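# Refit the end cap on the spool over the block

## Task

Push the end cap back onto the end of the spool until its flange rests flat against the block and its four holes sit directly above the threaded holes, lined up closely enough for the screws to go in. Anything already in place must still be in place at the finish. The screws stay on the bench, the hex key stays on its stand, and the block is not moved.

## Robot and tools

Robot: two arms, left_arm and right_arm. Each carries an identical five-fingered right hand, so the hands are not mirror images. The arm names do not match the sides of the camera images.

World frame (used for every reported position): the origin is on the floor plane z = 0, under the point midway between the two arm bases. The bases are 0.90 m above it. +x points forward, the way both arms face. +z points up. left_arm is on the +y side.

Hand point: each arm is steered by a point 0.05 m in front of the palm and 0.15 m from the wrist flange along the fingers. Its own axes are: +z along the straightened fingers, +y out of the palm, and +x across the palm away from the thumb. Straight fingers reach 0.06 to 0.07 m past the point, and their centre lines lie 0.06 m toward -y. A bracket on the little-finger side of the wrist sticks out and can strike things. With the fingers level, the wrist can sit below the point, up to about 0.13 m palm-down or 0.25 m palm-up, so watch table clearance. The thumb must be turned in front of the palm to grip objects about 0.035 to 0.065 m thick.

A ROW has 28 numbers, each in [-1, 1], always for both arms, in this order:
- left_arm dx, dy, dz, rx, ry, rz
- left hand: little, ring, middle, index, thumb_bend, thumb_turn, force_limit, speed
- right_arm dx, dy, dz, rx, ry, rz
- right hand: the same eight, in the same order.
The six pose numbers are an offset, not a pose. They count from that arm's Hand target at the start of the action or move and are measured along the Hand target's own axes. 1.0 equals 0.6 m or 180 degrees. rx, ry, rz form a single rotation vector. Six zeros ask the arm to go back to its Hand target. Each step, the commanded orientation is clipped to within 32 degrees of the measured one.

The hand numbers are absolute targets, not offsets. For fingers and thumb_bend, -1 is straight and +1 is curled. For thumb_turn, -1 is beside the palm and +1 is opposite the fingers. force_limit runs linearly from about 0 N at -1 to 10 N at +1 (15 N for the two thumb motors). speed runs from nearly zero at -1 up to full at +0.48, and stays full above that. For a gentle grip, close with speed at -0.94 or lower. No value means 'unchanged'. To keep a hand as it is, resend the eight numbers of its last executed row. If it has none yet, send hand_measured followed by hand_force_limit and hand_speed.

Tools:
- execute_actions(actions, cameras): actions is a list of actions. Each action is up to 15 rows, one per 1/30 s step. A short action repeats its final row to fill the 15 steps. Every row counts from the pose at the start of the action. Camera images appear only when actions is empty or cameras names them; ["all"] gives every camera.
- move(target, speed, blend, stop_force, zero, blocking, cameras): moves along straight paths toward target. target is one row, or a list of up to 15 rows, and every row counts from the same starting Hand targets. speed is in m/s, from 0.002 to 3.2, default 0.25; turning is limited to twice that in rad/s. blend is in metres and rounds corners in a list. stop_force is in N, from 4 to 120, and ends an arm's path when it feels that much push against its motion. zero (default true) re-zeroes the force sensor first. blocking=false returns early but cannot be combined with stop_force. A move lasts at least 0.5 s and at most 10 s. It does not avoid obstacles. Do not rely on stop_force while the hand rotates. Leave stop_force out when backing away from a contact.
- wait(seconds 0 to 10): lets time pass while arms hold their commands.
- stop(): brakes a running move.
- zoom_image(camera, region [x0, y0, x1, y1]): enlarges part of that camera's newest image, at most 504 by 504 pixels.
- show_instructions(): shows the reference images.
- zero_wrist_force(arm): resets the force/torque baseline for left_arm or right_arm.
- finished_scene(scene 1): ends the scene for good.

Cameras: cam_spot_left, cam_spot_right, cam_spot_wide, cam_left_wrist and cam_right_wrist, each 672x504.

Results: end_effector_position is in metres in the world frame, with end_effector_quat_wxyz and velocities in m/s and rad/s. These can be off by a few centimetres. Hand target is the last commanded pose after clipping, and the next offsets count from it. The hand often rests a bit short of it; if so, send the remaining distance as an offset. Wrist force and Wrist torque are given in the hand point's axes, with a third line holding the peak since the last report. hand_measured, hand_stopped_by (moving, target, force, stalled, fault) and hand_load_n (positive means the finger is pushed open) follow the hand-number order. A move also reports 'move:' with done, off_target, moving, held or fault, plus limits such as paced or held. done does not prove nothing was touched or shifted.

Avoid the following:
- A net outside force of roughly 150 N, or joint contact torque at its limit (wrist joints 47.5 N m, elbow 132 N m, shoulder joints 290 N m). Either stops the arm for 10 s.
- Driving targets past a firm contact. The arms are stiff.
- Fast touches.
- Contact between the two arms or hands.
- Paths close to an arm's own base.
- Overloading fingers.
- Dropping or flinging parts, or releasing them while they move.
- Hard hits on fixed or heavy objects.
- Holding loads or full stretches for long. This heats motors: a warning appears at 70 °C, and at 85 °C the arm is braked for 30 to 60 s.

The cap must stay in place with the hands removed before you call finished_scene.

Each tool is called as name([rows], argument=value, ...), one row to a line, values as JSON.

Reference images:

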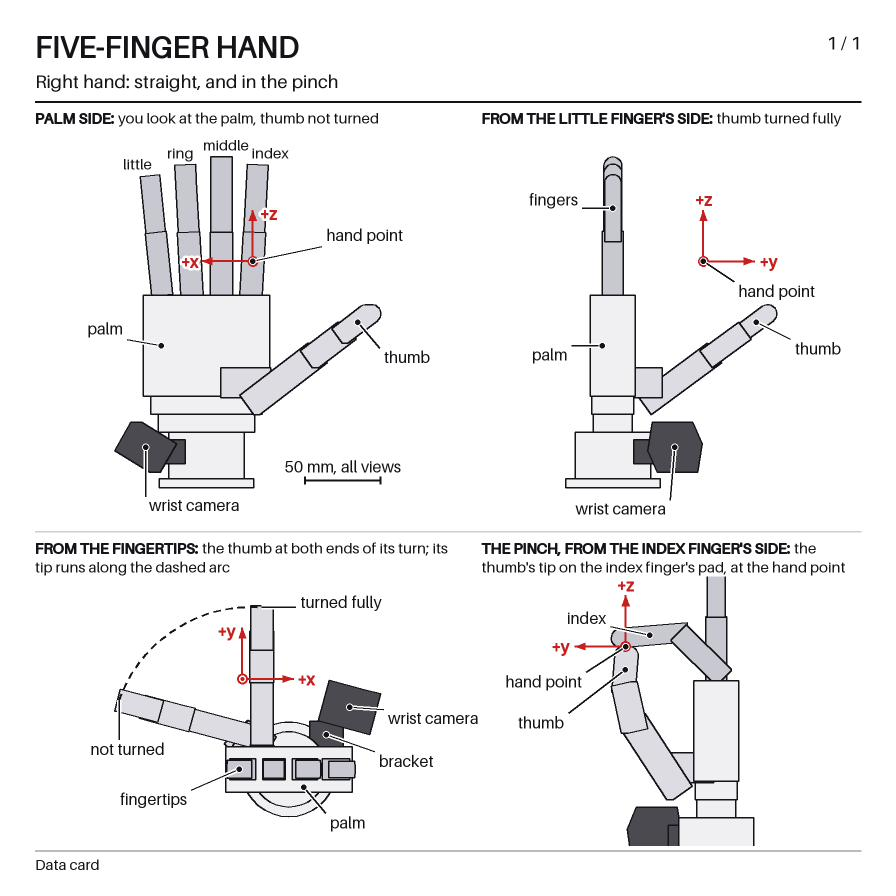

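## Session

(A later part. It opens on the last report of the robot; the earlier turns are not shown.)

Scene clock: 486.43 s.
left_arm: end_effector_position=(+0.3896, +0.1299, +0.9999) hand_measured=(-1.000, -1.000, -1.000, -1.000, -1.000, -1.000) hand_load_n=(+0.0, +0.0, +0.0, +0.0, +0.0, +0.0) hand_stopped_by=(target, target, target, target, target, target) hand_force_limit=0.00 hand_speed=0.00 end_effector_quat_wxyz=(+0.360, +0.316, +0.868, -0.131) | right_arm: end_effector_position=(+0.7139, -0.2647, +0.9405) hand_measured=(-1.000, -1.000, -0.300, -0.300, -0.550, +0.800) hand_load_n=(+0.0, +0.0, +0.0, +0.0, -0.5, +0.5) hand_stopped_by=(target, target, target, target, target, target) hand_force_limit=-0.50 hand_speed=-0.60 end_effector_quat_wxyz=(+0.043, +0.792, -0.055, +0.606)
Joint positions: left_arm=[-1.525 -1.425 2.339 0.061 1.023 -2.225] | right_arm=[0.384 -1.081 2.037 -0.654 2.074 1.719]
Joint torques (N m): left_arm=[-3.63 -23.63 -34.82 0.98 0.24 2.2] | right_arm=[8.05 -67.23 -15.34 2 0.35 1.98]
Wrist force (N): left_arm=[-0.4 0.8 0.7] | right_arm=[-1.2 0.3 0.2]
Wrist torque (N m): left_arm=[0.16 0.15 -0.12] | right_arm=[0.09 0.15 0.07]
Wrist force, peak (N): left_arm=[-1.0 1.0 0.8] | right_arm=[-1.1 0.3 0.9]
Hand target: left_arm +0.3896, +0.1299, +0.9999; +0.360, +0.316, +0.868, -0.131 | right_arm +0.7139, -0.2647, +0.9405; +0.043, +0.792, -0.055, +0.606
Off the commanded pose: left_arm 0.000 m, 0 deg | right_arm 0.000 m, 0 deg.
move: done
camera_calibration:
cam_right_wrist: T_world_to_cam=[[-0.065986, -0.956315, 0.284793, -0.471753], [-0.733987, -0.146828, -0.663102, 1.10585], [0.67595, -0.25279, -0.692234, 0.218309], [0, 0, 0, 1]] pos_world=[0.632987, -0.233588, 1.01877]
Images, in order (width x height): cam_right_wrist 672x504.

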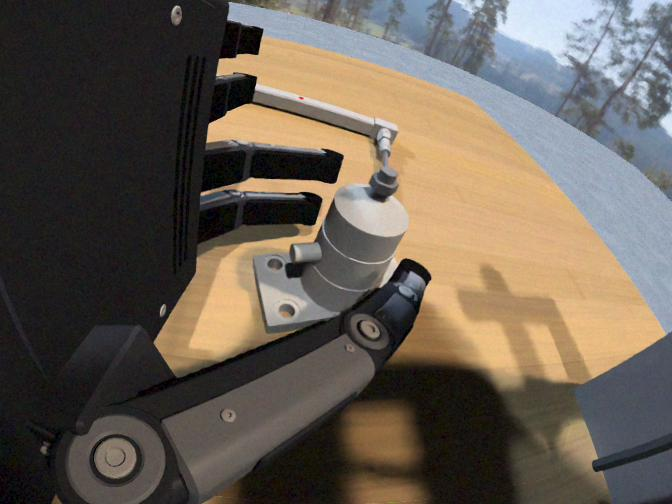

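move(target=[0,0,0,0,0,0,-1,-1,-1,-1,-1,-1,0,0,0,0,0,0,0,0,-1,-1,0.3,0.3,0.1,0.8,0.1,-0.85], cameras=["cam_right_wrist"])

zoom_image(camera="cam_right_wrist", region=[240, 110, 480, 350])

Scene clock: 493.87 s.
left_arm: end_effector_position=(+0.3896, +0.1299, +0.9999) hand_measured=(-1.000, -1.000, -1.000, -1.000, -1.000, -1.000) hand_load_n=(+0.0, +0.0, +0.0, +0.0, +0.0, +0.0) hand_stopped_by=(target, target, target, target, target, target) hand_force_limit=0.00 hand_speed=0.00 end_effector_quat_wxyz=(+0.360, +0.316, +0.868, -0.131) | right_arm: end_effector_position=(+0.7139, -0.2647, +0.9405) hand_measured=(-1.000, -1.000, +0.016, -0.080, -0.428, +0.800) hand_load_n=(+0.0, +0.0, +6.5, +5.5, +11.0, +0.5) hand_stopped_by=(target, target, force, force, force, target) hand_force_limit=0.10 hand_speed=-0.85 end_effector_quat_wxyz=(+0.043, +0.792, -0.055, +0.606)
Joint positions: left_arm=[-1.525 -1.425 2.339 0.061 1.023 -2.225] | right_arm=[0.384 -1.081 2.037 -0.654 2.074 1.719]
Joint torques (N m): left_arm=[-2.77 -21.12 -34.12 1.22 0.36 1.99] | right_arm=[4.48 -61.75 -21.4 -0.36 -1.76 2.16]
Wrist force (N): left_arm=[-0.6 0.7 0.6] | right_arm=[0.9 0.0 0.4]
Wrist torque (N m): left_arm=[0.15 0.20 -0.13] | right_arm=[0.04 0.17 0.10]
Wrist force, peak (N): left_arm=[-0.8 1.0 1.2] | right_arm=[4.1 0.6 -0.5]
Hand target: left_arm +0.3896, +0.1299, +0.9999; +0.360, +0.316, +0.868, -0.131 | right_arm +0.7139, -0.2647, +0.9405; +0.043, +0.792, -0.055, +0.606
Off the commanded pose: left_arm 0.000 m, 0 deg | right_arm 0.000 m, 0 deg.
move: done
camera_calibration:
cam_right_wrist: T_world_to_cam=[[-0.065986, -0.956315, 0.284793, -0.471753], [-0.733987, -0.146828, -0.663102, 1.10585], [0.67595, -0.25279, -0.692234, 0.218309], [0, 0, 0, 1]] pos_world=[0.632987, -0.233588, 1.01877]
Images, in order (width x height): cam_right_wrist 672x504.

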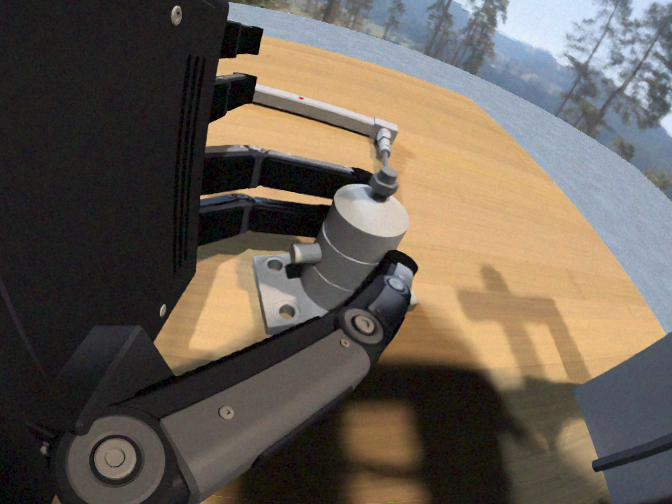

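Scaled by 2.100 from the camera's 672x504 image, which has a finer 960x720 frame.

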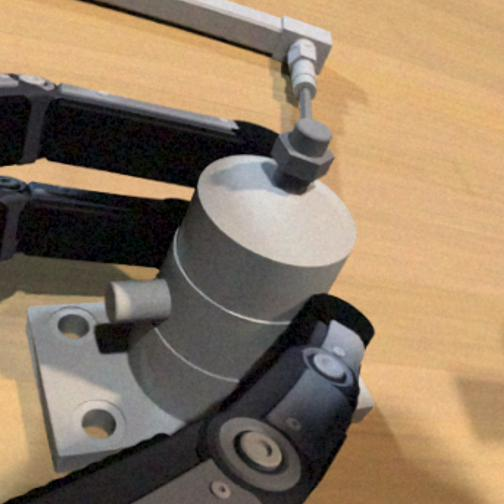

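move(target=[0,0,0,0,0,0,-1,-1,-1,-1,-1,-1,0,0,0.0483,0,-0.013,0,0,0,-1,-1,0.3,0.3,0.1,0.8,0.1,-0.85], cameras=["cam_right_wrist"], speed=0.05)

zoom_image(camera="cam_right_wrist", region=[240, 110, 480, 350])

Scene clock: 496.37 s.
left_arm: end_effector_position=(+0.3896, +0.1299, +0.9999) hand_measured=(-1.000, -1.000, -1.000, -1.000, -1.000, -1.000) hand_load_n=(+0.0, +0.0, +0.0, +0.0, +0.0, -0.5) hand_stopped_by=(target, target, target, target, target, target) hand_force_limit=0.00 hand_speed=0.00 end_effector_quat_wxyz=(+0.360, +0.316, +0.868, -0.131) | right_arm: end_effector_position=(+0.7140, -0.2647, +0.9707) hand_measured=(-1.000, -1.000, +0.016, -0.080, -0.428, +0.800) hand_load_n=(+0.0, +0.0, +7.0, +5.0, +10.5, +0.5) hand_stopped_by=(target, target, force, force, force, target) hand_force_limit=0.10 hand_speed=-0.85 end_effector_quat_wxyz=(+0.043, +0.792, -0.055, +0.606) end_effector_velocity=(+0.001, +0.001, -0.002) end_effector_angular_velocity=(+0.002, -0.003, +0.000)
Joint positions: left_arm=[-1.525 -1.425 2.339 0.061 1.023 -2.225] | right_arm=[0.384 -1.124 2.028 -0.601 2.074 1.719]
Joint velocities: left_arm=[within noise] | right_arm=[0 0.004 0 -0.007 0 0.001]
Joint torques (N m): left_arm=[-2.28 -22.28 -33.79 1.04 0.1 2.06] | right_arm=[7.75 -49.48 -29.54 -3.7 -0.58 0.05]
Wrist force (N): left_arm=[-0.3 0.8 0.2] | right_arm=[-2.2 0.2 1.0]
Wrist torque (N m): left_arm=[0.19 0.16 -0.11] | right_arm=[0.07 0.21 0.07]
Wrist force, peak (N): left_arm=[-1.1 1.1 0.7] | right_arm=[-2.2 0.2 1.0]
Hand target: left_arm +0.3896, +0.1299, +0.9999; +0.360, +0.316, +0.868, -0.131 | right_arm +0.7139, -0.2647, +0.9705; +0.043, +0.792, -0.055, +0.606
Off the commanded pose: left_arm 0.000 m, 0 deg | right_arm 0.000 m, 0 deg.
move: done
camera_calibration:
cam_right_wrist: T_world_to_cam=[[-0.0659669, -0.956322, 0.284774, -0.480341], [-0.734032, -0.146812, -0.663056, 1.12594], [0.675904, -0.252773, -0.692286, 0.239235], [0, 0, 0, 1]] pos_world=[0.633087, -0.233587, 1.04897]
Images, in order (width x height): cam_right_wrist 672x504.

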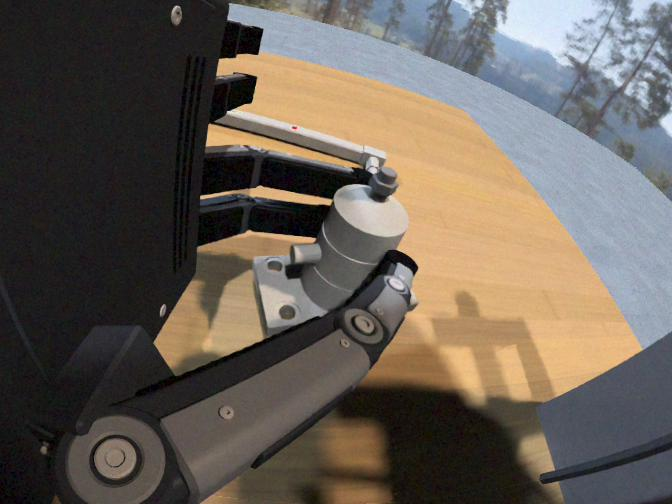

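Scaled by 2.100 from the camera's 672x504 image, which has a finer 960x720 frame.

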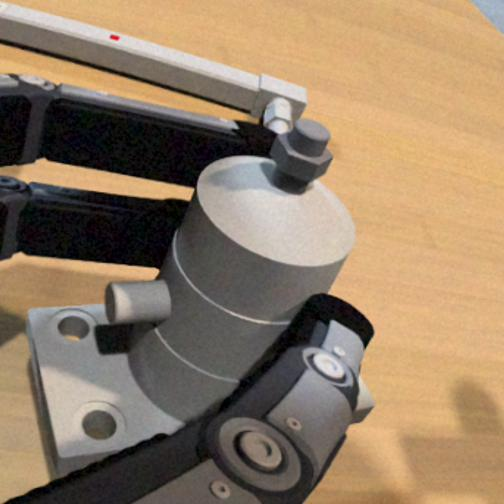

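move(target=[0,0,0,0,0,0,-1,-1,-1,-1,-1,-1,0,0,-0.001,0.001,-0.0038,0.1342,0,-0.036,-1,-1,0.3,0.3,0.1,0.8,0.1,-0.85], speed=0.2)

move(target=[0,0,0,0,0,0,-1,-1,-1,-1,-1,-1,0,0,-0.0604,0,0.0162,0,0,0,-1,-1,0.3,0.3,0.1,0.8,0.1,-0.85], speed=0.03, stop_force=5, cameras=["cam_right_wrist"])

zoom_image(camera="cam_right_wrist", region=[240, 110, 480, 350])

Scene clock: 516.00 s.
left_arm: end_effector_position=(+0.3896, +0.1299, +0.9999) hand_measured=(-1.000, -1.000, -1.000, -1.000, -1.000, -1.000) hand_load_n=(+0.0, +0.0, +0.0, +0.0, +0.0, +0.0) hand_stopped_by=(target, target, target, target, target, target) hand_force_limit=0.00 hand_speed=0.00 end_effector_quat_wxyz=(+0.360, +0.316, +0.868, -0.131) | right_arm: end_effector_position=(+0.7115, -0.2650, +0.9705) hand_measured=(-1.000, -1.000, +0.016, -0.080, -0.428, +0.800) hand_load_n=(+0.0, +0.0, +6.5, +5.0, +10.5, +0.5) hand_stopped_by=(target, target, force, force, force, target) hand_force_limit=0.10 hand_speed=-0.85 end_effector_quat_wxyz=(-0.090, +0.785, +0.118, +0.601)
Joint positions: left_arm=[-1.525 -1.425 2.339 0.061 1.023 -2.225] | right_arm=[0.199 -1.225 2.195 -0.705 1.476 1.545]
Joint torques (N m): left_arm=[-2.4 -21.1 -34.07 1.29 0.29 1.79] | right_arm=[-3.58 -40.33 -39.47 1.53 -3.2 3.29]
Wrist force (N): left_arm=[-1.0 0.6 0.5] | right_arm=[-2.1 0.3 1.1]
Wrist torque (N m): left_arm=[0.15 0.26 -0.16] | right_arm=[0.08 0.16 -0.07]
Wrist force, peak (N): left_arm=[-1.0 0.7 1.1] | right_arm=[-2.4 0.2 0.9]
Hand target: left_arm +0.3896, +0.1299, +0.9999; +0.360, +0.316, +0.868, -0.131 | right_arm +0.7115, -0.2650, +0.9705; -0.090, +0.785, +0.118, +0.601
Off the commanded pose: left_arm 0.000 m, 0 deg | right_arm 0.000 m, 0 deg.
move: done

Scene clock: 518.13 s.
left_arm: end_effector_position=(+0.3896, +0.1299, +0.9999) hand_measured=(-1.000, -1.000, -1.000, -1.000, -1.000, -1.000) hand_load_n=(+0.0, +0.0, +0.5, +0.0, +0.0, +0.0) hand_stopped_by=(target, target, target, target, target, target) hand_force_limit=0.00 hand_speed=0.00 end_effector_quat_wxyz=(+0.360, +0.316, +0.868, -0.131) | right_arm: end_effector_position=(+0.7115, -0.2650, +0.9406) hand_measured=(-1.000, -1.000, +0.016, -0.080, -0.428, +0.800) hand_load_n=(+0.0, +0.0, +6.5, +4.5, +10.0, +0.5) hand_stopped_by=(target, target, force, force, force, target) hand_force_limit=0.10 hand_speed=-0.85 end_effector_quat_wxyz=(-0.090, +0.785, +0.118, +0.601)
Joint positions: left_arm=[-1.525 -1.425 2.339 0.061 1.023 -2.225] | right_arm=[0.199 -1.174 2.205 -0.765 1.476 1.545]
Joint torques (N m): left_arm=[-2.65 -21.87 -34.32 0.96 0.7 1.74] | right_arm=[-7.31 -41.08 -37.85 -4.69 -2.48 3.48]
Wrist force (N): left_arm=[-0.8 0.6 0.9] | right_arm=[-1.7 0.5 0.2]
Wrist torque (N m): left_arm=[0.11 0.22 -0.14] | right_arm=[0.16 0.25 -0.09]
Wrist force, peak (N): left_arm=[-0.8 0.9 1.1] | right_arm=[7.5 0.7 -4.4]
Hand target: left_arm +0.3896, +0.1299, +0.9999; +0.360, +0.316, +0.868, -0.131 | right_arm +0.7115, -0.2650, +0.9406; -0.090, +0.785, +0.118, +0.601 (not the last commanded pose)
Off the commanded pose: left_arm 0.000 m, 0 deg | right_arm 0.008 m, 0 deg.
move: contact (right_arm)
camera_calibration:
cam_right_wrist: T_world_to_cam=[[0.344662, -0.89475, 0.283955, -0.747299], [-0.603391, -0.442885, -0.663153, 0.932799], [0.719116, 0.0572282, -0.69253, 0.271731], [0, 0, 0, 1]] pos_world=[0.625002, -0.271074, 1.01897]
Images, in order (width x height): cam_right_wrist 672x504.

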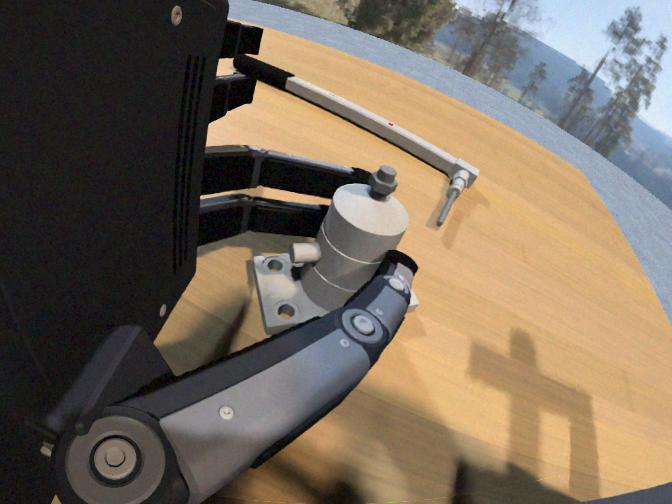

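Scaled by 2.100 from the camera's 672x504 image, which has a finer 960x720 frame.

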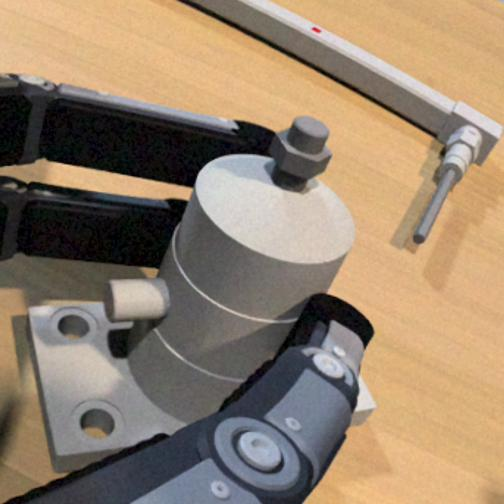

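move([
  [0,0,0,0,0,0,-1,-1,-1,-1,-1,-1,0,0,0,0,0,0,0,0,-1,-1,-0.85,-0.85,-1,0.8,0.1,-0.4],
  [0,0,0,0,0,0,-1,-1,-1,-1,-1,-1,0,0,0,0,-0.1167,0,0,0,-1,-1,-0.85,-0.85,-1,0.8,0.1,-0.4],
  [0,0,0,0,0,0,-1,-1,-1,-1,-1,-1,0,0,0.0037,-0.047,-0.1028,-0.1342,0,0.036,-1,-1,-0.85,-0.85,-1,0.8,0.1,-0.4],
], speed=[0.1, 0.1, 0.2], cameras=["cam_right_wrist"])

zoom_image(camera="cam_right_wrist", region=[220, 110, 460, 310])

Scene clock: 527.53 s.
left_arm: end_effector_position=(+0.3896, +0.1299, +0.9999) hand_measured=(-1.000, -1.000, -1.000, -1.000, -1.000, -1.000) hand_load_n=(+0.0, +0.0, +0.0, +0.0, +0.0, +0.0) hand_stopped_by=(target, target, target, target, target, target) hand_force_limit=0.00 hand_speed=0.00 end_effector_quat_wxyz=(+0.360, +0.316, +0.868, -0.131) | right_arm: end_effector_position=(+0.6468, -0.2553, +0.9589) hand_measured=(-1.000, -1.000, -0.850, -0.850, -1.000, +0.800) hand_load_n=(+0.0, +0.0, +0.0, +0.0, +0.0, +0.5) hand_stopped_by=(target, target, target, target, target, target) hand_force_limit=0.10 hand_speed=-0.40 end_effector_quat_wxyz=(+0.043, +0.792, -0.055, +0.606)
Joint positions: left_arm=[-1.525 -1.425 2.339 0.061 1.023 -2.225] | right_arm=[0.448 -1.156 2.12 -0.649 2.135 1.742]
Joint torques (N m): left_arm=[-1.39 -20.41 -33.67 1.43 0.07 1.87] | right_arm=[1.61 -53.09 -21 -3.12 1.5 -2.84]
Wrist force (N): left_arm=[-0.4 0.8 0.5] | right_arm=[-1.3 0.0 0.5]
Wrist torque (N m): left_arm=[0.17 0.18 -0.12] | right_arm=[0.08 0.19 0.05]
Wrist force, peak (N): left_arm=[-1.0 0.9 1.0] | right_arm=[-1.9 0.5 1.8]
Hand target: left_arm +0.3896, +0.1299, +0.9999; +0.360, +0.316, +0.868, -0.131 | right_arm +0.6468, -0.2553, +0.9589; +0.043, +0.792, -0.055, +0.606
Off the commanded pose: left_arm 0.000 m, 0 deg | right_arm 0.000 m, 0 deg.
move: done
camera_calibration:
cam_right_wrist: T_world_to_cam=[[-0.0658366, -0.956333, 0.284766, -0.472486], [-0.734027, -0.146901, -0.663042, 1.0702], [0.675921, -0.252679, -0.692303, 0.278824], [0, 0, 0, 1]] pos_world=[0.565986, -0.224188, 1.03717]
Images, in order (width x height): cam_right_wrist 672x504.

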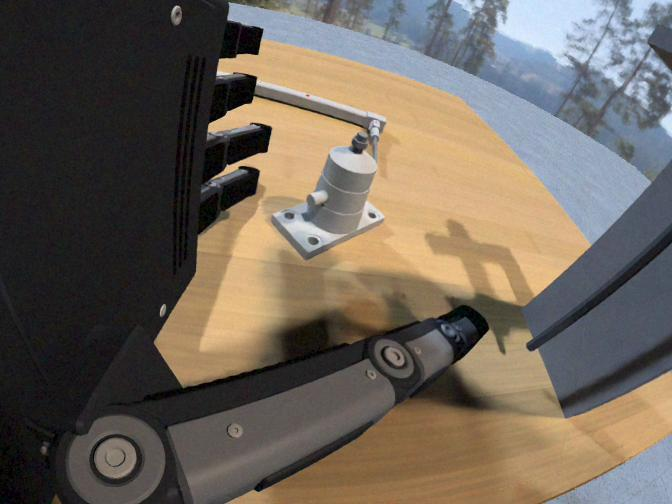

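Scaled by 2.100 from the camera's 672x504 image, which has a finer 960x720 frame.

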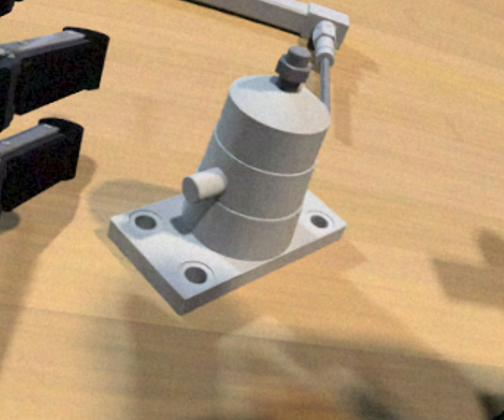

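move([
  [0,0,0,0,0,0,-1,-1,-1,-1,-1,-1,0,0,0,0,0.1163,0,0,0,-1,-1,-0.85,-0.85,-1,0.8,0.1,-0.4],
  [0,0,0,0,0,0,-1,-1,-1,-1,-1,-1,0,0,0,0,0.1163,0,0,0,-1,-1,-0.3,-0.3,-0.55,0.8,-0.5,-0.6],
], speed=0.07, cameras=["cam_right_wrist"])

zoom_image(camera="cam_right_wrist", region=[240, 110, 480, 350])

Scene clock: 532.07 s.
left_arm: end_effector_position=(+0.3896, +0.1299, +0.9999) hand_measured=(-1.000, -1.000, -1.000, -1.000, -1.000, -1.000) hand_load_n=(+0.0, +0.0, +0.0, +0.0, -0.5, +0.0) hand_stopped_by=(target, target, target, target, target, target) hand_force_limit=0.00 hand_speed=0.00 end_effector_quat_wxyz=(+0.360, +0.316, +0.868, -0.131) | right_arm: end_effector_position=(+0.7135, -0.2647, +0.9407) hand_measured=(-1.000, -1.000, -0.300, -0.300, -0.550, +0.800) hand_load_n=(+0.0, +0.0, +0.0, +0.0, +0.0, +0.0) hand_stopped_by=(target, target, target, target, target, target) hand_force_limit=-0.50 hand_speed=-0.60 end_effector_quat_wxyz=(+0.043, +0.792, -0.055, +0.606)
Joint positions: left_arm=[-1.525 -1.425 2.339 0.061 1.023 -2.225] | right_arm=[0.384 -1.081 2.037 -0.654 2.075 1.719]
Joint torques (N m): left_arm=[-3.1 -22.1 -33.67 1.44 0.26 1.87] | right_arm=[12.22 -68.65 -15.05 1.8 1.35 2.41]
Wrist force (N): left_arm=[-1.0 0.8 0.3] | right_arm=[-0.7 0.2 0.4]
Wrist torque (N m): left_arm=[0.19 0.26 -0.15] | right_arm=[0.08 0.07 0.10]
Wrist force, peak (N): left_arm=[-1.0 1.1 0.7] | right_arm=[-1.8 -0.2 -0.6]
Hand target: left_arm +0.3896, +0.1299, +0.9999; +0.360, +0.316, +0.868, -0.131 | right_arm +0.7135, -0.2647, +0.9407; +0.043, +0.792, -0.055, +0.606
Off the commanded pose: left_arm 0.000 m, 0 deg | right_arm 0.000 m, 0 deg.
move: done
camera_calibration:
cam_right_wrist: T_world_to_cam=[[-0.065986, -0.956315, 0.284793, -0.47183], [-0.733987, -0.146828, -0.663102, 1.10577], [0.67595, -0.25279, -0.692234, 0.21865], [0, 0, 0, 1]] pos_world=[0.632687, -0.233588, 1.01897]
Images, in order (width x height): cam_right_wrist 672x504.

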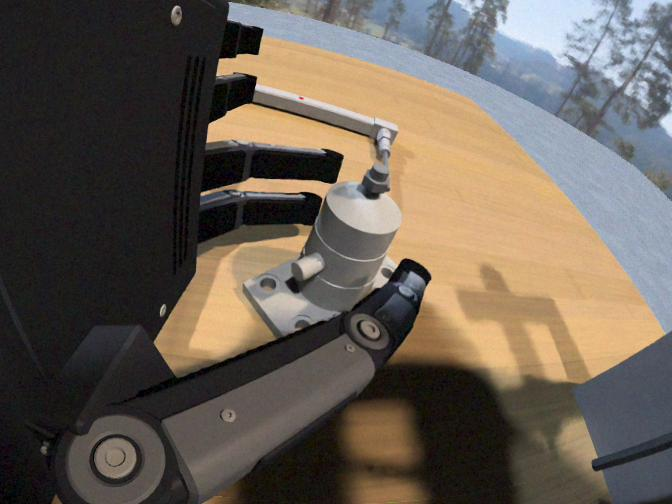

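Scaled by 2.100 from the camera's 672x504 image, which has a finer 960x720 frame.

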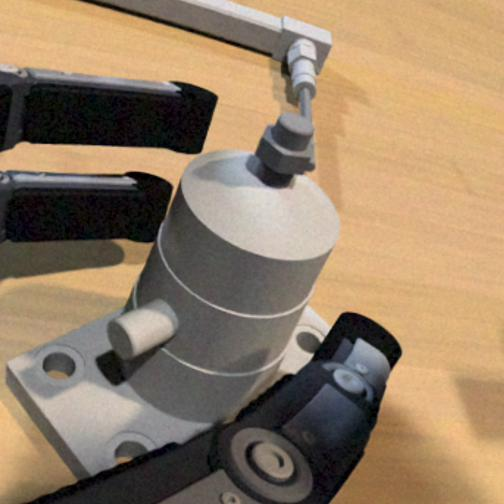

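move([
  [0,0,0,0,0,0,-1,-1,-1,-1,-1,-1,0,0,0,-0.0042,0,0,0,0,-1,-1,-0.3,-0.3,-0.55,0.8,-0.5,-0.6],
  [0,0,0,0,0,0,-1,-1,-1,-1,-1,-1,0,0,0,-0.0042,0,0,0,0,-1,-1,0.3,0.3,0.1,0.8,0.2,-0.85],
], speed=0.07, cameras=["cam_right_wrist"])

zoom_image(camera="cam_right_wrist", region=[240, 110, 480, 350])

Scene clock: 537.70 s.
left_arm: end_effector_position=(+0.3896, +0.1299, +0.9999) hand_measured=(-1.000, -1.000, -1.000, -1.000, -1.000, -1.000) hand_load_n=(+0.0, +0.0, +0.0, +0.0, +0.0, -0.5) hand_stopped_by=(target, target, target, target, target, target) hand_force_limit=0.00 hand_speed=0.00 end_effector_quat_wxyz=(+0.360, +0.316, +0.868, -0.131) | right_arm: end_effector_position=(+0.7139, -0.2622, +0.9407) hand_measured=(-1.000, -1.000, +0.016, -0.080, -0.428, +0.800) hand_load_n=(+0.0, +0.0, +7.0, +5.5, +10.5, +0.0) hand_stopped_by=(target, target, force, force, force, target) hand_force_limit=0.20 hand_speed=-0.85 end_effector_quat_wxyz=(+0.043, +0.792, -0.055, +0.606)
Joint positions: left_arm=[-1.525 -1.425 2.339 0.061 1.023 -2.225] | right_arm=[0.388 -1.079 2.033 -0.651 2.078 1.721]
Joint torques (N m): left_arm=[-3.74 -22.7 -33.62 1.81 0.46 1.64] | right_arm=[-8.1 -56.89 -23.66 -2.43 -1.93 1.28]
Wrist force (N): left_arm=[-0.8 0.9 0.6] | right_arm=[0.5 -0.1 0.3]
Wrist torque (N m): left_arm=[0.17 0.22 -0.14] | right_arm=[0.09 0.17 -0.04]
Wrist force, peak (N): left_arm=[-1.1 1.2 0.8] | right_arm=[4.0 -0.1 -0.5]
Hand target: left_arm +0.3896, +0.1299, +0.9999; +0.360, +0.316, +0.868, -0.131 | right_arm +0.7139, -0.2622, +0.9407; +0.043, +0.792, -0.055, +0.606
Off the commanded pose: left_arm 0.000 m, 0 deg | right_arm 0.000 m, 0 deg.
move: done
camera_calibration:
cam_right_wrist: T_world_to_cam=[[-0.065986, -0.956315, 0.284793, -0.469323], [-0.733987, -0.146828, -0.663102, 1.10637], [0.67595, -0.25279, -0.692234, 0.219105], [0, 0, 0, 1]] pos_world=[0.632987, -0.230988, 1.01897]
Images, in order (width x height): cam_right_wrist 672x504.

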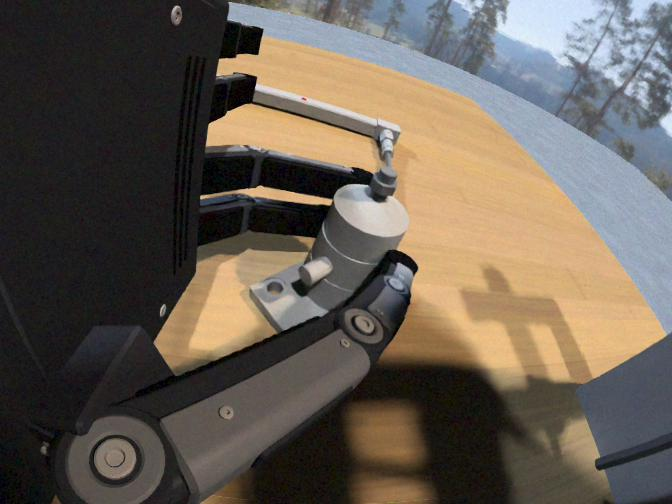

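Scaled by 2.100 from the camera's 672x504 image, which has a finer 960x720 frame.

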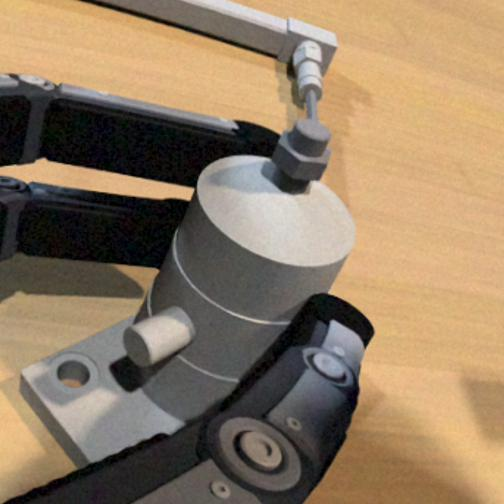

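move(target=[0.121,0.4938,-0.404,0,0,0,-1,-1,-1,-1,-1,-1,0,0,0.3865,0,-0.1036,0,0,0,-1,-1,0.3,0.3,0.1,0.8,0.2,-0.85], speed=0.2, cameras=["cam_right_wrist"])

Scene clock: 549.43 s.
left_arm: end_effector_position=(+0.4096, +0.5000, +1.1200) hand_measured=(-1.000, -1.000, -1.000, -1.000, -1.000, -1.000) hand_load_n=(+0.0, +0.0, +0.0, +0.0, +0.0, +0.0) hand_stopped_by=(target, target, target, target, target, target) hand_force_limit=0.00 hand_speed=0.00 end_effector_quat_wxyz=(+0.360, +0.316, +0.868, -0.131) | right_arm: end_effector_position=(+0.7144, -0.2620, +1.1808) hand_measured=(-1.000, -1.000, +0.018, -0.080, -0.426, +0.800) hand_load_n=(+0.0, +0.0, +0.0, +0.0, +0.0, +0.0) hand_stopped_by=(target, target, force, force, force, target) hand_force_limit=0.20 hand_speed=-0.85 end_effector_quat_wxyz=(+0.043, +0.792, -0.055, +0.606)
Joint positions: left_arm=[-0.771 -2.107 2.532 0.361 1.519 -1.622] | right_arm=[0.388 -1.365 1.888 -0.221 2.078 1.721]
Joint torques (N m): left_arm=[4.91 -8.03 -26.56 5 0.67 1.37] | right_arm=[-11.97 -47.29 -28.47 -1.89 -2.5 2.63]
Wrist force (N): left_arm=[-0.6 0.1 0.3] | right_arm=[-1.3 0.2 0.6]
Wrist torque (N m): left_arm=[-0.04 0.28 0.15] | right_arm=[0.07 0.15 -0.06]
Wrist force, peak (N): left_arm=[-1.6 -0.8 1.6] | right_arm=[-3.4 0.2 0.7]
Hand target: left_arm +0.4095, +0.5000, +1.1199; +0.360, +0.316, +0.868, -0.131 | right_arm +0.7144, -0.2620, +1.1808; +0.043, +0.792, -0.055, +0.606
Off the commanded pose: left_arm 0.000 m, 0 deg | right_arm 0.000 m, 0 deg.
move: done
camera_calibration:
cam_right_wrist: T_world_to_cam=[[-0.0660075, -0.956322, 0.284766, -0.537527], [-0.733935, -0.146814, -0.663163, 1.26601], [0.676005, -0.252774, -0.692187, 0.384907], [0, 0, 0, 1]] pos_world=[0.633487, -0.230887, 1.25907]
Images, in order (width x height): cam_right_wrist 672x504.

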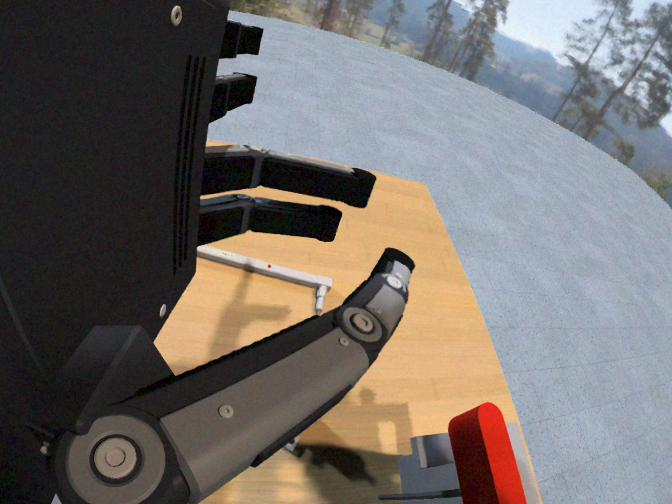

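wait(seconds=0.1, cameras=["cam_spot_left","cam_spot_right","cam_right_wrist","cam_left_wrist"])

zoom_image(camera="cam_right_wrist", region=[240, 380, 400, 500])

zoom_image(camera="cam_spot_left", region=[340, 150, 560, 320])

Scene clock: 554.30 s.
left_arm: end_effector_position=(+0.4095, +0.5000, +1.1199) hand_measured=(-1.000, -1.000, -1.000, -1.000, -1.000, -1.000) hand_load_n=(+0.0, +0.0, +0.0, +0.0, +0.0, -0.5) hand_stopped_by=(target, target, target, target, target, target) hand_force_limit=0.00 hand_speed=0.00 end_effector_quat_wxyz=(+0.360, +0.316, +0.868, -0.131) | right_arm: end_effector_position=(+0.7144, -0.2620, +1.1808) hand_measured=(-1.000, -1.000, +0.018, -0.080, -0.426, +0.800) hand_load_n=(+0.0, +0.0, +0.0, +0.0, +0.0, +0.0) hand_stopped_by=(target, target, force, force, force, target) hand_force_limit=0.20 hand_speed=-0.85 end_effector_quat_wxyz=(+0.043, +0.792, -0.055, +0.606)
Joint positions: left_arm=[-0.771 -2.107 2.532 0.361 1.519 -1.622] | right_arm=[0.388 -1.365 1.888 -0.221 2.078 1.721]
Joint torques (N m): left_arm=[6.1 -12.85 -25.25 5.28 1.76 1.85] | right_arm=[-7.35 -56.42 -28.87 1.93 0.06 2.96]
Wrist force (N): left_arm=[-0.8 -0.1 0.6] | right_arm=[-1.1 0.1 0.6]
Wrist torque (N m): left_arm=[-0.10 0.29 0.12] | right_arm=[0.08 0.12 -0.05]
Wrist force, peak (N): left_arm=[-0.7 0.7 0.8] | right_arm=[-1.6 0.1 0.7]
Hand target: left_arm +0.4095, +0.5000, +1.1199; +0.360, +0.316, +0.868, -0.131 | right_arm +0.7144, -0.2620, +1.1808; +0.043, +0.792, -0.055, +0.606
Off the commanded pose: left_arm 0.000 m, 0 deg | right_arm 0.000 m, 0 deg.
wait: 0.10 s; at rest from the start
camera_calibration:
cam_left_wrist: T_world_to_cam=[[0.485744, 0.863089, -0.138309, -0.478528], [0.241802, 0.0193775, 0.970132, -1.20485], [0.839991, -0.504679, -0.199284, 0.250468], [0, 0, 0, 1]] pos_world=[0.313386, 0.562765, 1.1526]
cam_right_wrist: T_world_to_cam=[[-0.065986, -0.956315, 0.284793, -0.537574], [-0.733987, -0.146828, -0.663102, 1.26596], [0.67595, -0.25279, -0.692234, 0.384997], [0, 0, 0, 1]] pos_world=[0.633487, -0.230888, 1.25907]
Images, in order (width x height): cam_spot_left 672x504, cam_spot_right 672x504, cam_left_wrist 672x504, cam_right_wrist 672x504.

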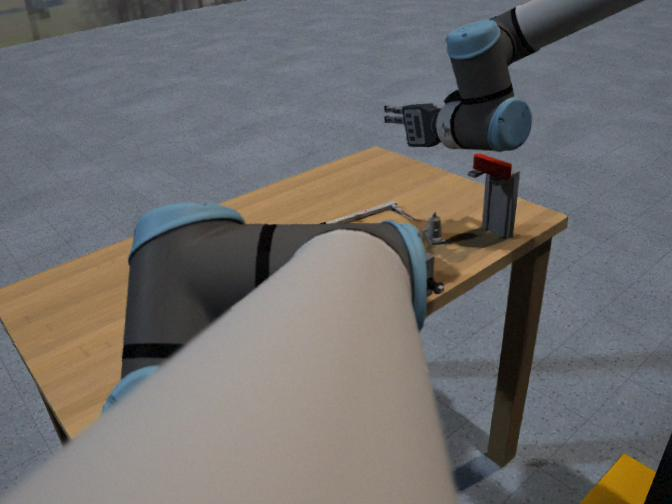

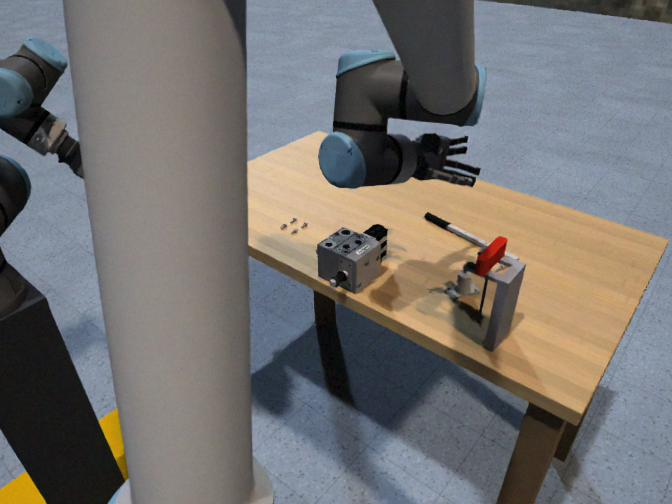

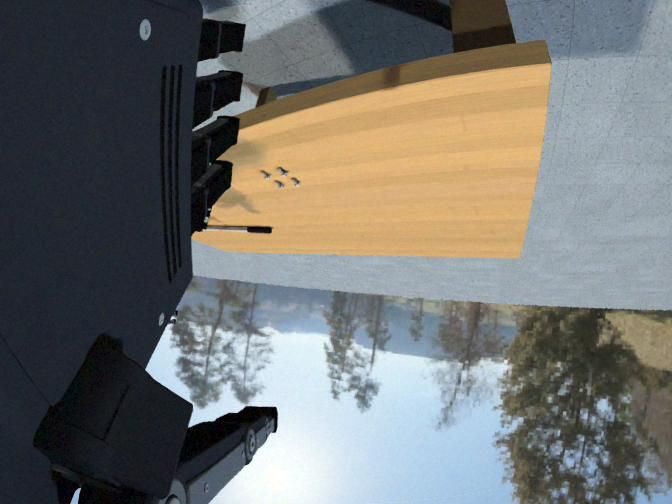

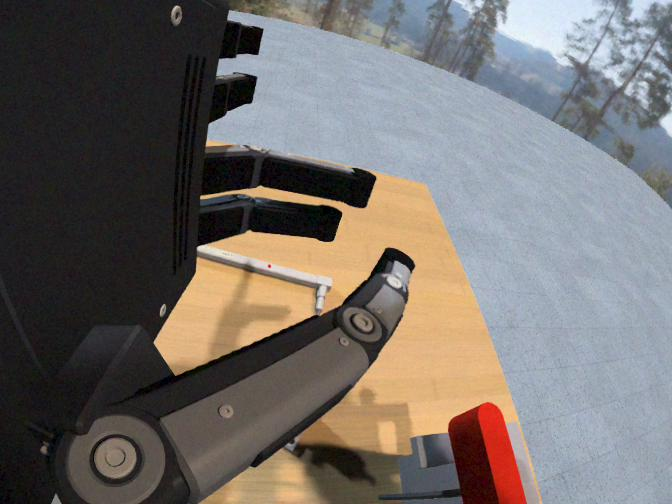

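Scaled by 3.150 from the camera's 672x504 image, which has a finer 960x720 frame.

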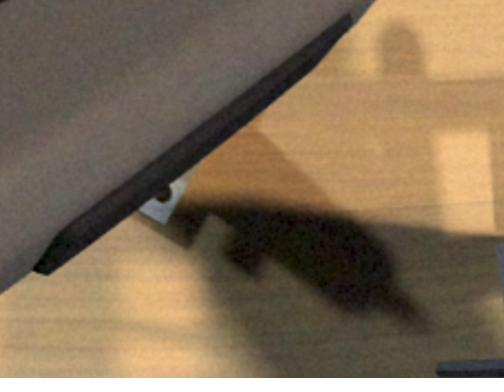

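Scaled by 2.291 from the camera's 672x504 image, which has a finer 960x720 frame.

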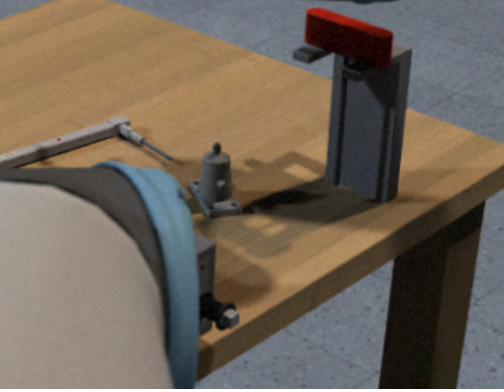

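move([
  [0,0,0,0,0,0,-1,-1,-1,-1,-1,-1,0,0,-0.0293,0.0047,-0.1093,0,0,0,-1,-1,-0.85,-0.85,-1,0.8,0.2,0],
  [0,0,0,0,0,0,-1,-1,-1,-1,-1,-1,0,0,-0.3867,0.0047,-0.0135,0,0,0,-1,-1,-0.85,-0.85,-1,0.8,0.2,0],
], speed=[0.2,0.15], cameras=["cam_right_wrist"])

zoom_image(camera="cam_right_wrist", region=[220, 110, 460, 310])

Scene clock: 560.93 s.
left_arm: end_effector_position=(+0.4095, +0.5000, +1.1199) hand_measured=(-1.000, -1.000, -1.000, -1.000, -1.000, -1.000) hand_load_n=(+0.0, +0.0, +0.0, +0.0, -0.5, +0.0) hand_stopped_by=(target, target, target, target, target, target) hand_force_limit=0.00 hand_speed=0.00 end_effector_quat_wxyz=(+0.360, +0.316, +0.868, -0.131) | right_arm: end_effector_position=(+0.6462, -0.2556, +0.9589) hand_measured=(-1.000, -1.000, -0.850, -0.850, -1.000, +0.800) hand_load_n=(+0.0, +0.0, +0.0, +0.0, +0.0, +0.0) hand_stopped_by=(target, target, target, target, target, target) hand_force_limit=0.20 hand_speed=0.00 end_effector_quat_wxyz=(+0.043, +0.792, -0.055, +0.606)
Joint positions: left_arm=[-0.771 -2.107 2.532 0.361 1.519 -1.622] | right_arm=[0.448 -1.157 2.121 -0.65 2.135 1.742]
Joint torques (N m): left_arm=[7.06 -9.84 -25.29 5.2 1.45 1.51] | right_arm=[9.61 -42.13 -37.57 -0.28 1.49 -3.62]
Wrist force (N): left_arm=[-0.5 0.5 0.8] | right_arm=[-1.2 -0.1 0.7]
Wrist torque (N m): left_arm=[0.00 0.24 0.15] | right_arm=[0.04 0.17 -0.10]
Wrist force, peak (N): left_arm=[-0.4 0.5 1.3] | right_arm=[-2.9 -0.2 1.1]
Hand target: left_arm +0.4095, +0.5000, +1.1199; +0.360, +0.316, +0.868, -0.131 | right_arm +0.6463, -0.2555, +0.9589; +0.043, +0.792, -0.055, +0.606
Off the commanded pose: left_arm 0.000 m, 0 deg | right_arm 0.000 m, 0 deg.
move: done
camera_calibration:
cam_right_wrist: T_world_to_cam=[[-0.0659502, -0.956317, 0.284797, -0.472782], [-0.734083, -0.14682, -0.662997, 1.06965], [0.675849, -0.252789, -0.692333, 0.279268], [0, 0, 0, 1]] pos_world=[0.565287, -0.224487, 1.03717]
Images, in order (width x height): cam_right_wrist 672x504.

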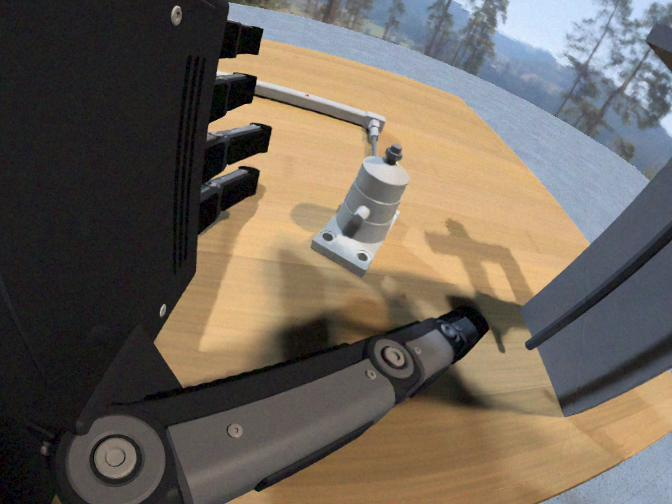

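Scaled by 2.100 from the camera's 672x504 image, which has a finer 960x720 frame.

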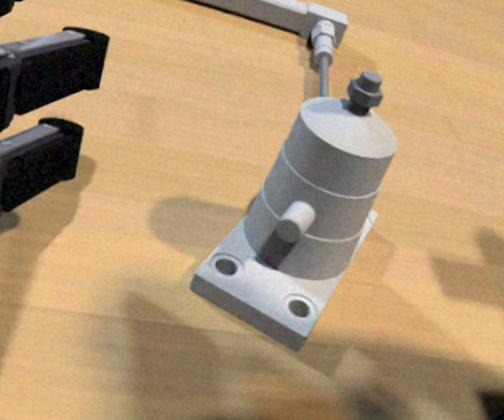

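move(target=[0,0,0,0,0,0,-1,-1,-1,-1,-1,-1,0,0,-0.0008,0.0328,0,0.1073,0,-0.0288,-1,-1,-0.85,-0.85,-1,0.8,0.2,0], speed=0.15, cameras=["cam_right_wrist"])

zoom_image(camera="cam_right_wrist", region=[220, 110, 460, 310])

Scene clock: 578.07 s.
left_arm: end_effector_position=(+0.4095, +0.5000, +1.1199) hand_measured=(-1.000, -1.000, -1.000, -1.000, -1.000, -1.000) hand_load_n=(+0.0, +0.0, +0.5, +0.0, +0.0, -0.5) hand_stopped_by=(target, target, target, target, target, target) hand_force_limit=0.00 hand_speed=0.00 end_effector_quat_wxyz=(+0.360, +0.316, +0.868, -0.131) | right_arm: end_effector_position=(+0.6434, -0.2751, +0.9584) hand_measured=(-1.000, -1.000, -0.850, -0.850, -1.000, +0.800) hand_load_n=(+0.0, +0.0, +0.0, +0.0, +0.0, +0.0) hand_stopped_by=(target, target, target, target, target, target) hand_force_limit=0.20 hand_speed=0.00 end_effector_quat_wxyz=(-0.063, +0.790, +0.083, +0.605)
Joint positions: left_arm=[-0.771 -2.107 2.532 0.361 1.519 -1.622] | right_arm=[0.257 -1.265 2.299 -0.77 1.617 1.583]
Joint torques (N m): left_arm=[1.56 -12.42 -26.02 5.39 0.82 1.16] | right_arm=[-8.53 -36.55 -36.82 1.5 -2.87 3.27]
Wrist force (N): left_arm=[-0.6 0.3 0.8] | right_arm=[-1.2 0.5 0.7]
Wrist torque (N m): left_arm=[-0.04 0.25 0.14] | right_arm=[0.13 0.15 -0.11]
Wrist force, peak (N): left_arm=[-0.8 0.1 1.1] | right_arm=[-1.8 -0.8 0.7]
Hand target: left_arm +0.4095, +0.5000, +1.1199; +0.360, +0.316, +0.868, -0.131 | right_arm +0.6434, -0.2750, +0.9584; -0.064, +0.790, +0.083, +0.605
Off the commanded pose: left_arm 0.000 m, 0 deg | right_arm 0.000 m, 0 deg.
move: done
camera_calibration:
cam_right_wrist: T_world_to_cam=[[0.265003, -0.921382, 0.284304, -0.694244], [-0.639798, -0.388609, -0.663054, 0.937346], [0.721409, -0.00618588, -0.692481, 0.314638], [0, 0, 0, 1]] pos_world=[0.556707, -0.273456, 1.03677]
Images, in order (width x height): cam_right_wrist 672x504.

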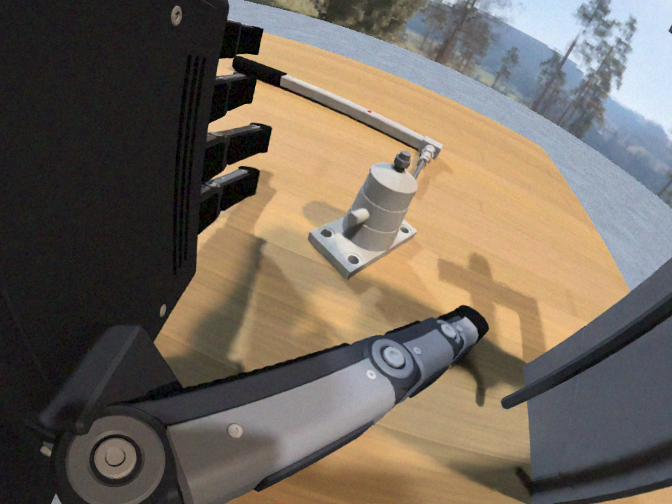

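Scaled by 2.100 from the camera's 672x504 image, which has a finer 960x720 frame.

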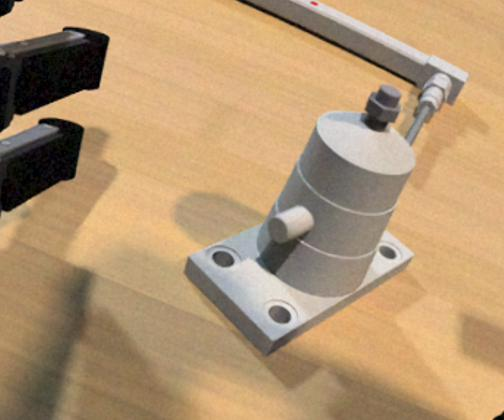

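move([
  [0,0,0,0,0,0,-1,-1,-1,-1,-1,-1,0,0,-0.002,0.0377,0.109,0,0,0,-1,-1,-0.85,-0.85,-1,0.8,0.2,0],
  [0,0,0,0,0,0,-1,-1,-1,-1,-1,-1,0,0,-0.002,0.0377,0.109,0,0,0,-1,-1,-0.3,-0.3,-0.55,0.8,-0.5,-0.5],
], speed=0.07, cameras=["cam_right_wrist"])

zoom_image(camera="cam_right_wrist", region=[240, 110, 480, 350])

Scene clock: 585.40 s.
left_arm: end_effector_position=(+0.4095, +0.5000, +1.1199) hand_measured=(-1.000, -1.000, -1.000, -1.000, -1.000, -1.000) hand_load_n=(+0.0, +0.0, +0.0, +0.0, +0.0, +0.0) hand_stopped_by=(target, target, target, target, target, target) hand_force_limit=0.00 hand_speed=0.00 end_effector_quat_wxyz=(+0.360, +0.316, +0.868, -0.131) | right_arm: end_effector_position=(+0.7096, -0.2841, +0.9402) hand_measured=(-1.000, -1.000, -0.300, -0.300, -0.550, +0.800) hand_load_n=(+0.0, +0.0, +0.0, +0.0, +0.0, +0.5) hand_stopped_by=(target, target, target, target, target, target) hand_force_limit=-0.50 hand_speed=-0.50 end_effector_quat_wxyz=(-0.064, +0.790, +0.083, +0.605)
Joint positions: left_arm=[-0.771 -2.107 2.532 0.361 1.519 -1.622] | right_arm=[0.207 -1.174 2.206 -0.767 1.568 1.57]
Joint torques (N m): left_arm=[-2.95 -12.39 -24.81 5.44 -0.4 0.32] | right_arm=[9.47 -61.11 -13.16 -4.48 1.18 2.24]
Wrist force (N): left_arm=[-0.4 0.0 0.7] | right_arm=[-1.6 0.2 0.8]
Wrist torque (N m): left_arm=[-0.08 0.22 0.14] | right_arm=[0.09 0.21 0.07]
Wrist force, peak (N): left_arm=[-0.6 0.4 1.0] | right_arm=[-1.8 0.9 1.2]
Hand target: left_arm +0.4095, +0.5000, +1.1199; +0.360, +0.316, +0.868, -0.131 | right_arm +0.7096, -0.2840, +0.9402; -0.064, +0.790, +0.083, +0.605
Off the commanded pose: left_arm 0.000 m, 0 deg | right_arm 0.000 m, 0 deg.
move: done
camera_calibration:
cam_right_wrist: T_world_to_cam=[[0.265172, -0.921373, 0.284174, -0.714995], [-0.639782, -0.388633, -0.663056, 0.964146], [0.721362, -0.00598573, -0.692532, 0.254288], [0, 0, 0, 1]] pos_world=[0.623006, -0.282556, 1.01857]
Images, in order (width x height): cam_right_wrist 672x504.

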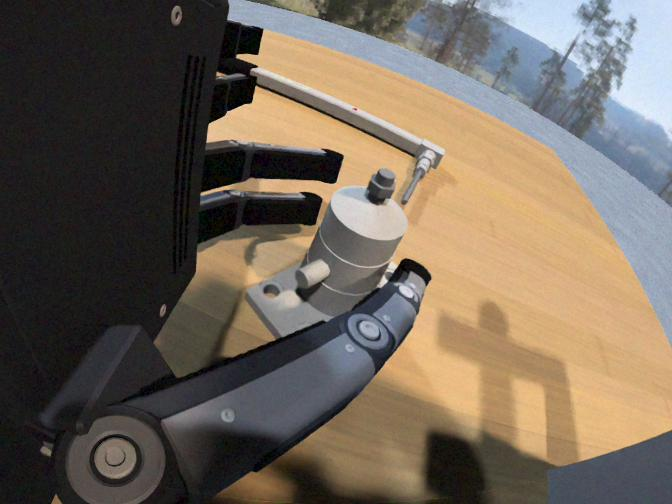

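Scaled by 2.100 from the camera's 672x504 image, which has a finer 960x720 frame.

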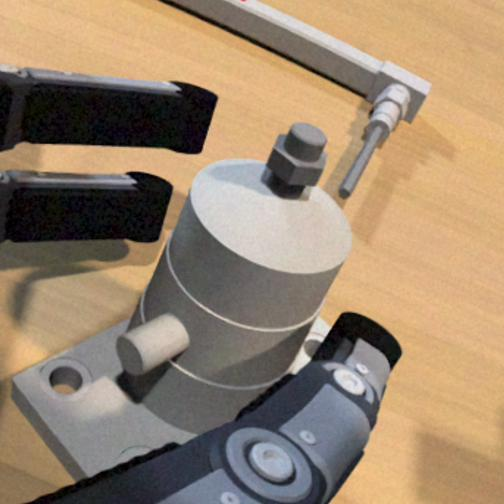

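move([
  [0,0,0,0,0,0,-1,-1,-1,-1,-1,-1,0,0,0,-0.002,0,0,0,0,-1,-1,-0.3,-0.3,-0.55,0.8,-0.5,-0.5],
  [0,0,0,0,0,0,-1,-1,-1,-1,-1,-1,0,0,0,-0.002,0,0,0,0,-1,-1,0.4,0.4,0.2,0.8,0.5,-0.85],
], speed=0.07, cameras=["cam_right_wrist"])

zoom_image(camera="cam_right_wrist", region=[240, 110, 480, 350])

Scene clock: 591.00 s.
left_arm: end_effector_position=(+0.4095, +0.5000, +1.1199) hand_measured=(-1.000, -1.000, -1.000, -1.000, -1.000, -1.000) hand_load_n=(+0.0, +0.0, +0.0, +0.0, +0.0, -0.5) hand_stopped_by=(target, target, target, target, target, target) hand_force_limit=0.00 hand_speed=0.00 end_effector_quat_wxyz=(+0.360, +0.316, +0.868, -0.131) | right_arm: end_effector_position=(+0.7094, -0.2829, +0.9403) hand_measured=(-1.000, -1.000, +0.042, -0.068, -0.424, +0.800) hand_load_n=(+0.0, +0.0, +11.0, +6.5, +15.0, +1.5) hand_stopped_by=(target, target, force, force, force, target) hand_force_limit=0.50 hand_speed=-0.85 end_effector_quat_wxyz=(-0.064, +0.790, +0.083, +0.605)
Joint positions: left_arm=[-0.771 -2.107 2.532 0.361 1.519 -1.622] | right_arm=[0.209 -1.174 2.205 -0.767 1.57 1.57]
Joint torques (N m): left_arm=[-2.93 -9.08 -24.57 5.07 -1.34 0.04] | right_arm=[-7.02 -42.71 -26.77 1.92 -1.82 2.83]
Wrist force (N): left_arm=[-0.6 0.4 0.5] | right_arm=[0.0 0.1 0.9]
Wrist torque (N m): left_arm=[-0.02 0.26 0.15] | right_arm=[0.09 0.24 0.03]
Wrist force, peak (N): left_arm=[-0.8 0.3 1.0] | right_arm=[5.2 -0.1 -2.6]
Hand target: left_arm +0.4095, +0.5000, +1.1199; +0.360, +0.316, +0.868, -0.131 | right_arm +0.7093, -0.2829, +0.9402; -0.064, +0.790, +0.083, +0.605
Off the commanded pose: left_arm 0.000 m, 0 deg | right_arm 0.000 m, 0 deg.
move: done
camera_calibration:
cam_right_wrist: T_world_to_cam=[[0.265132, -0.921373, 0.284212, -0.713823], [-0.639688, -0.388633, -0.663147, 0.964454], [0.72146, -0.00598573, -0.69243, 0.254346], [0, 0, 0, 1]] pos_world=[0.622707, -0.281356, 1.01857]
Images, in order (width x height): cam_right_wrist 672x504.

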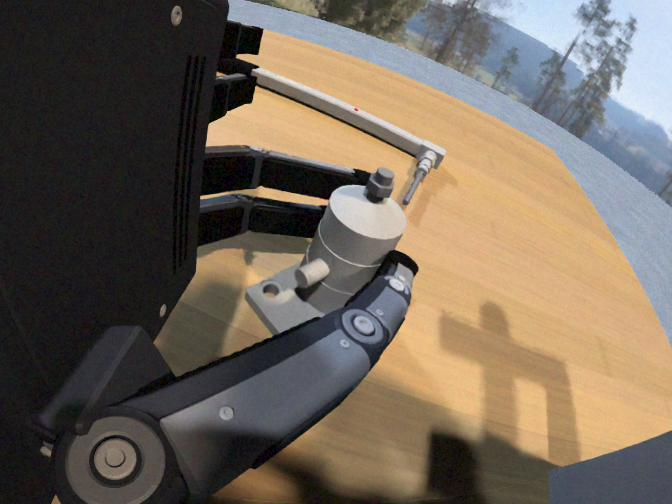

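Scaled by 2.100 from the camera's 672x504 image, which has a finer 960x720 frame.

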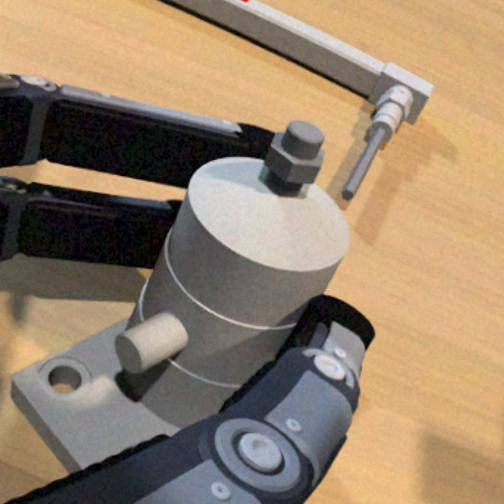

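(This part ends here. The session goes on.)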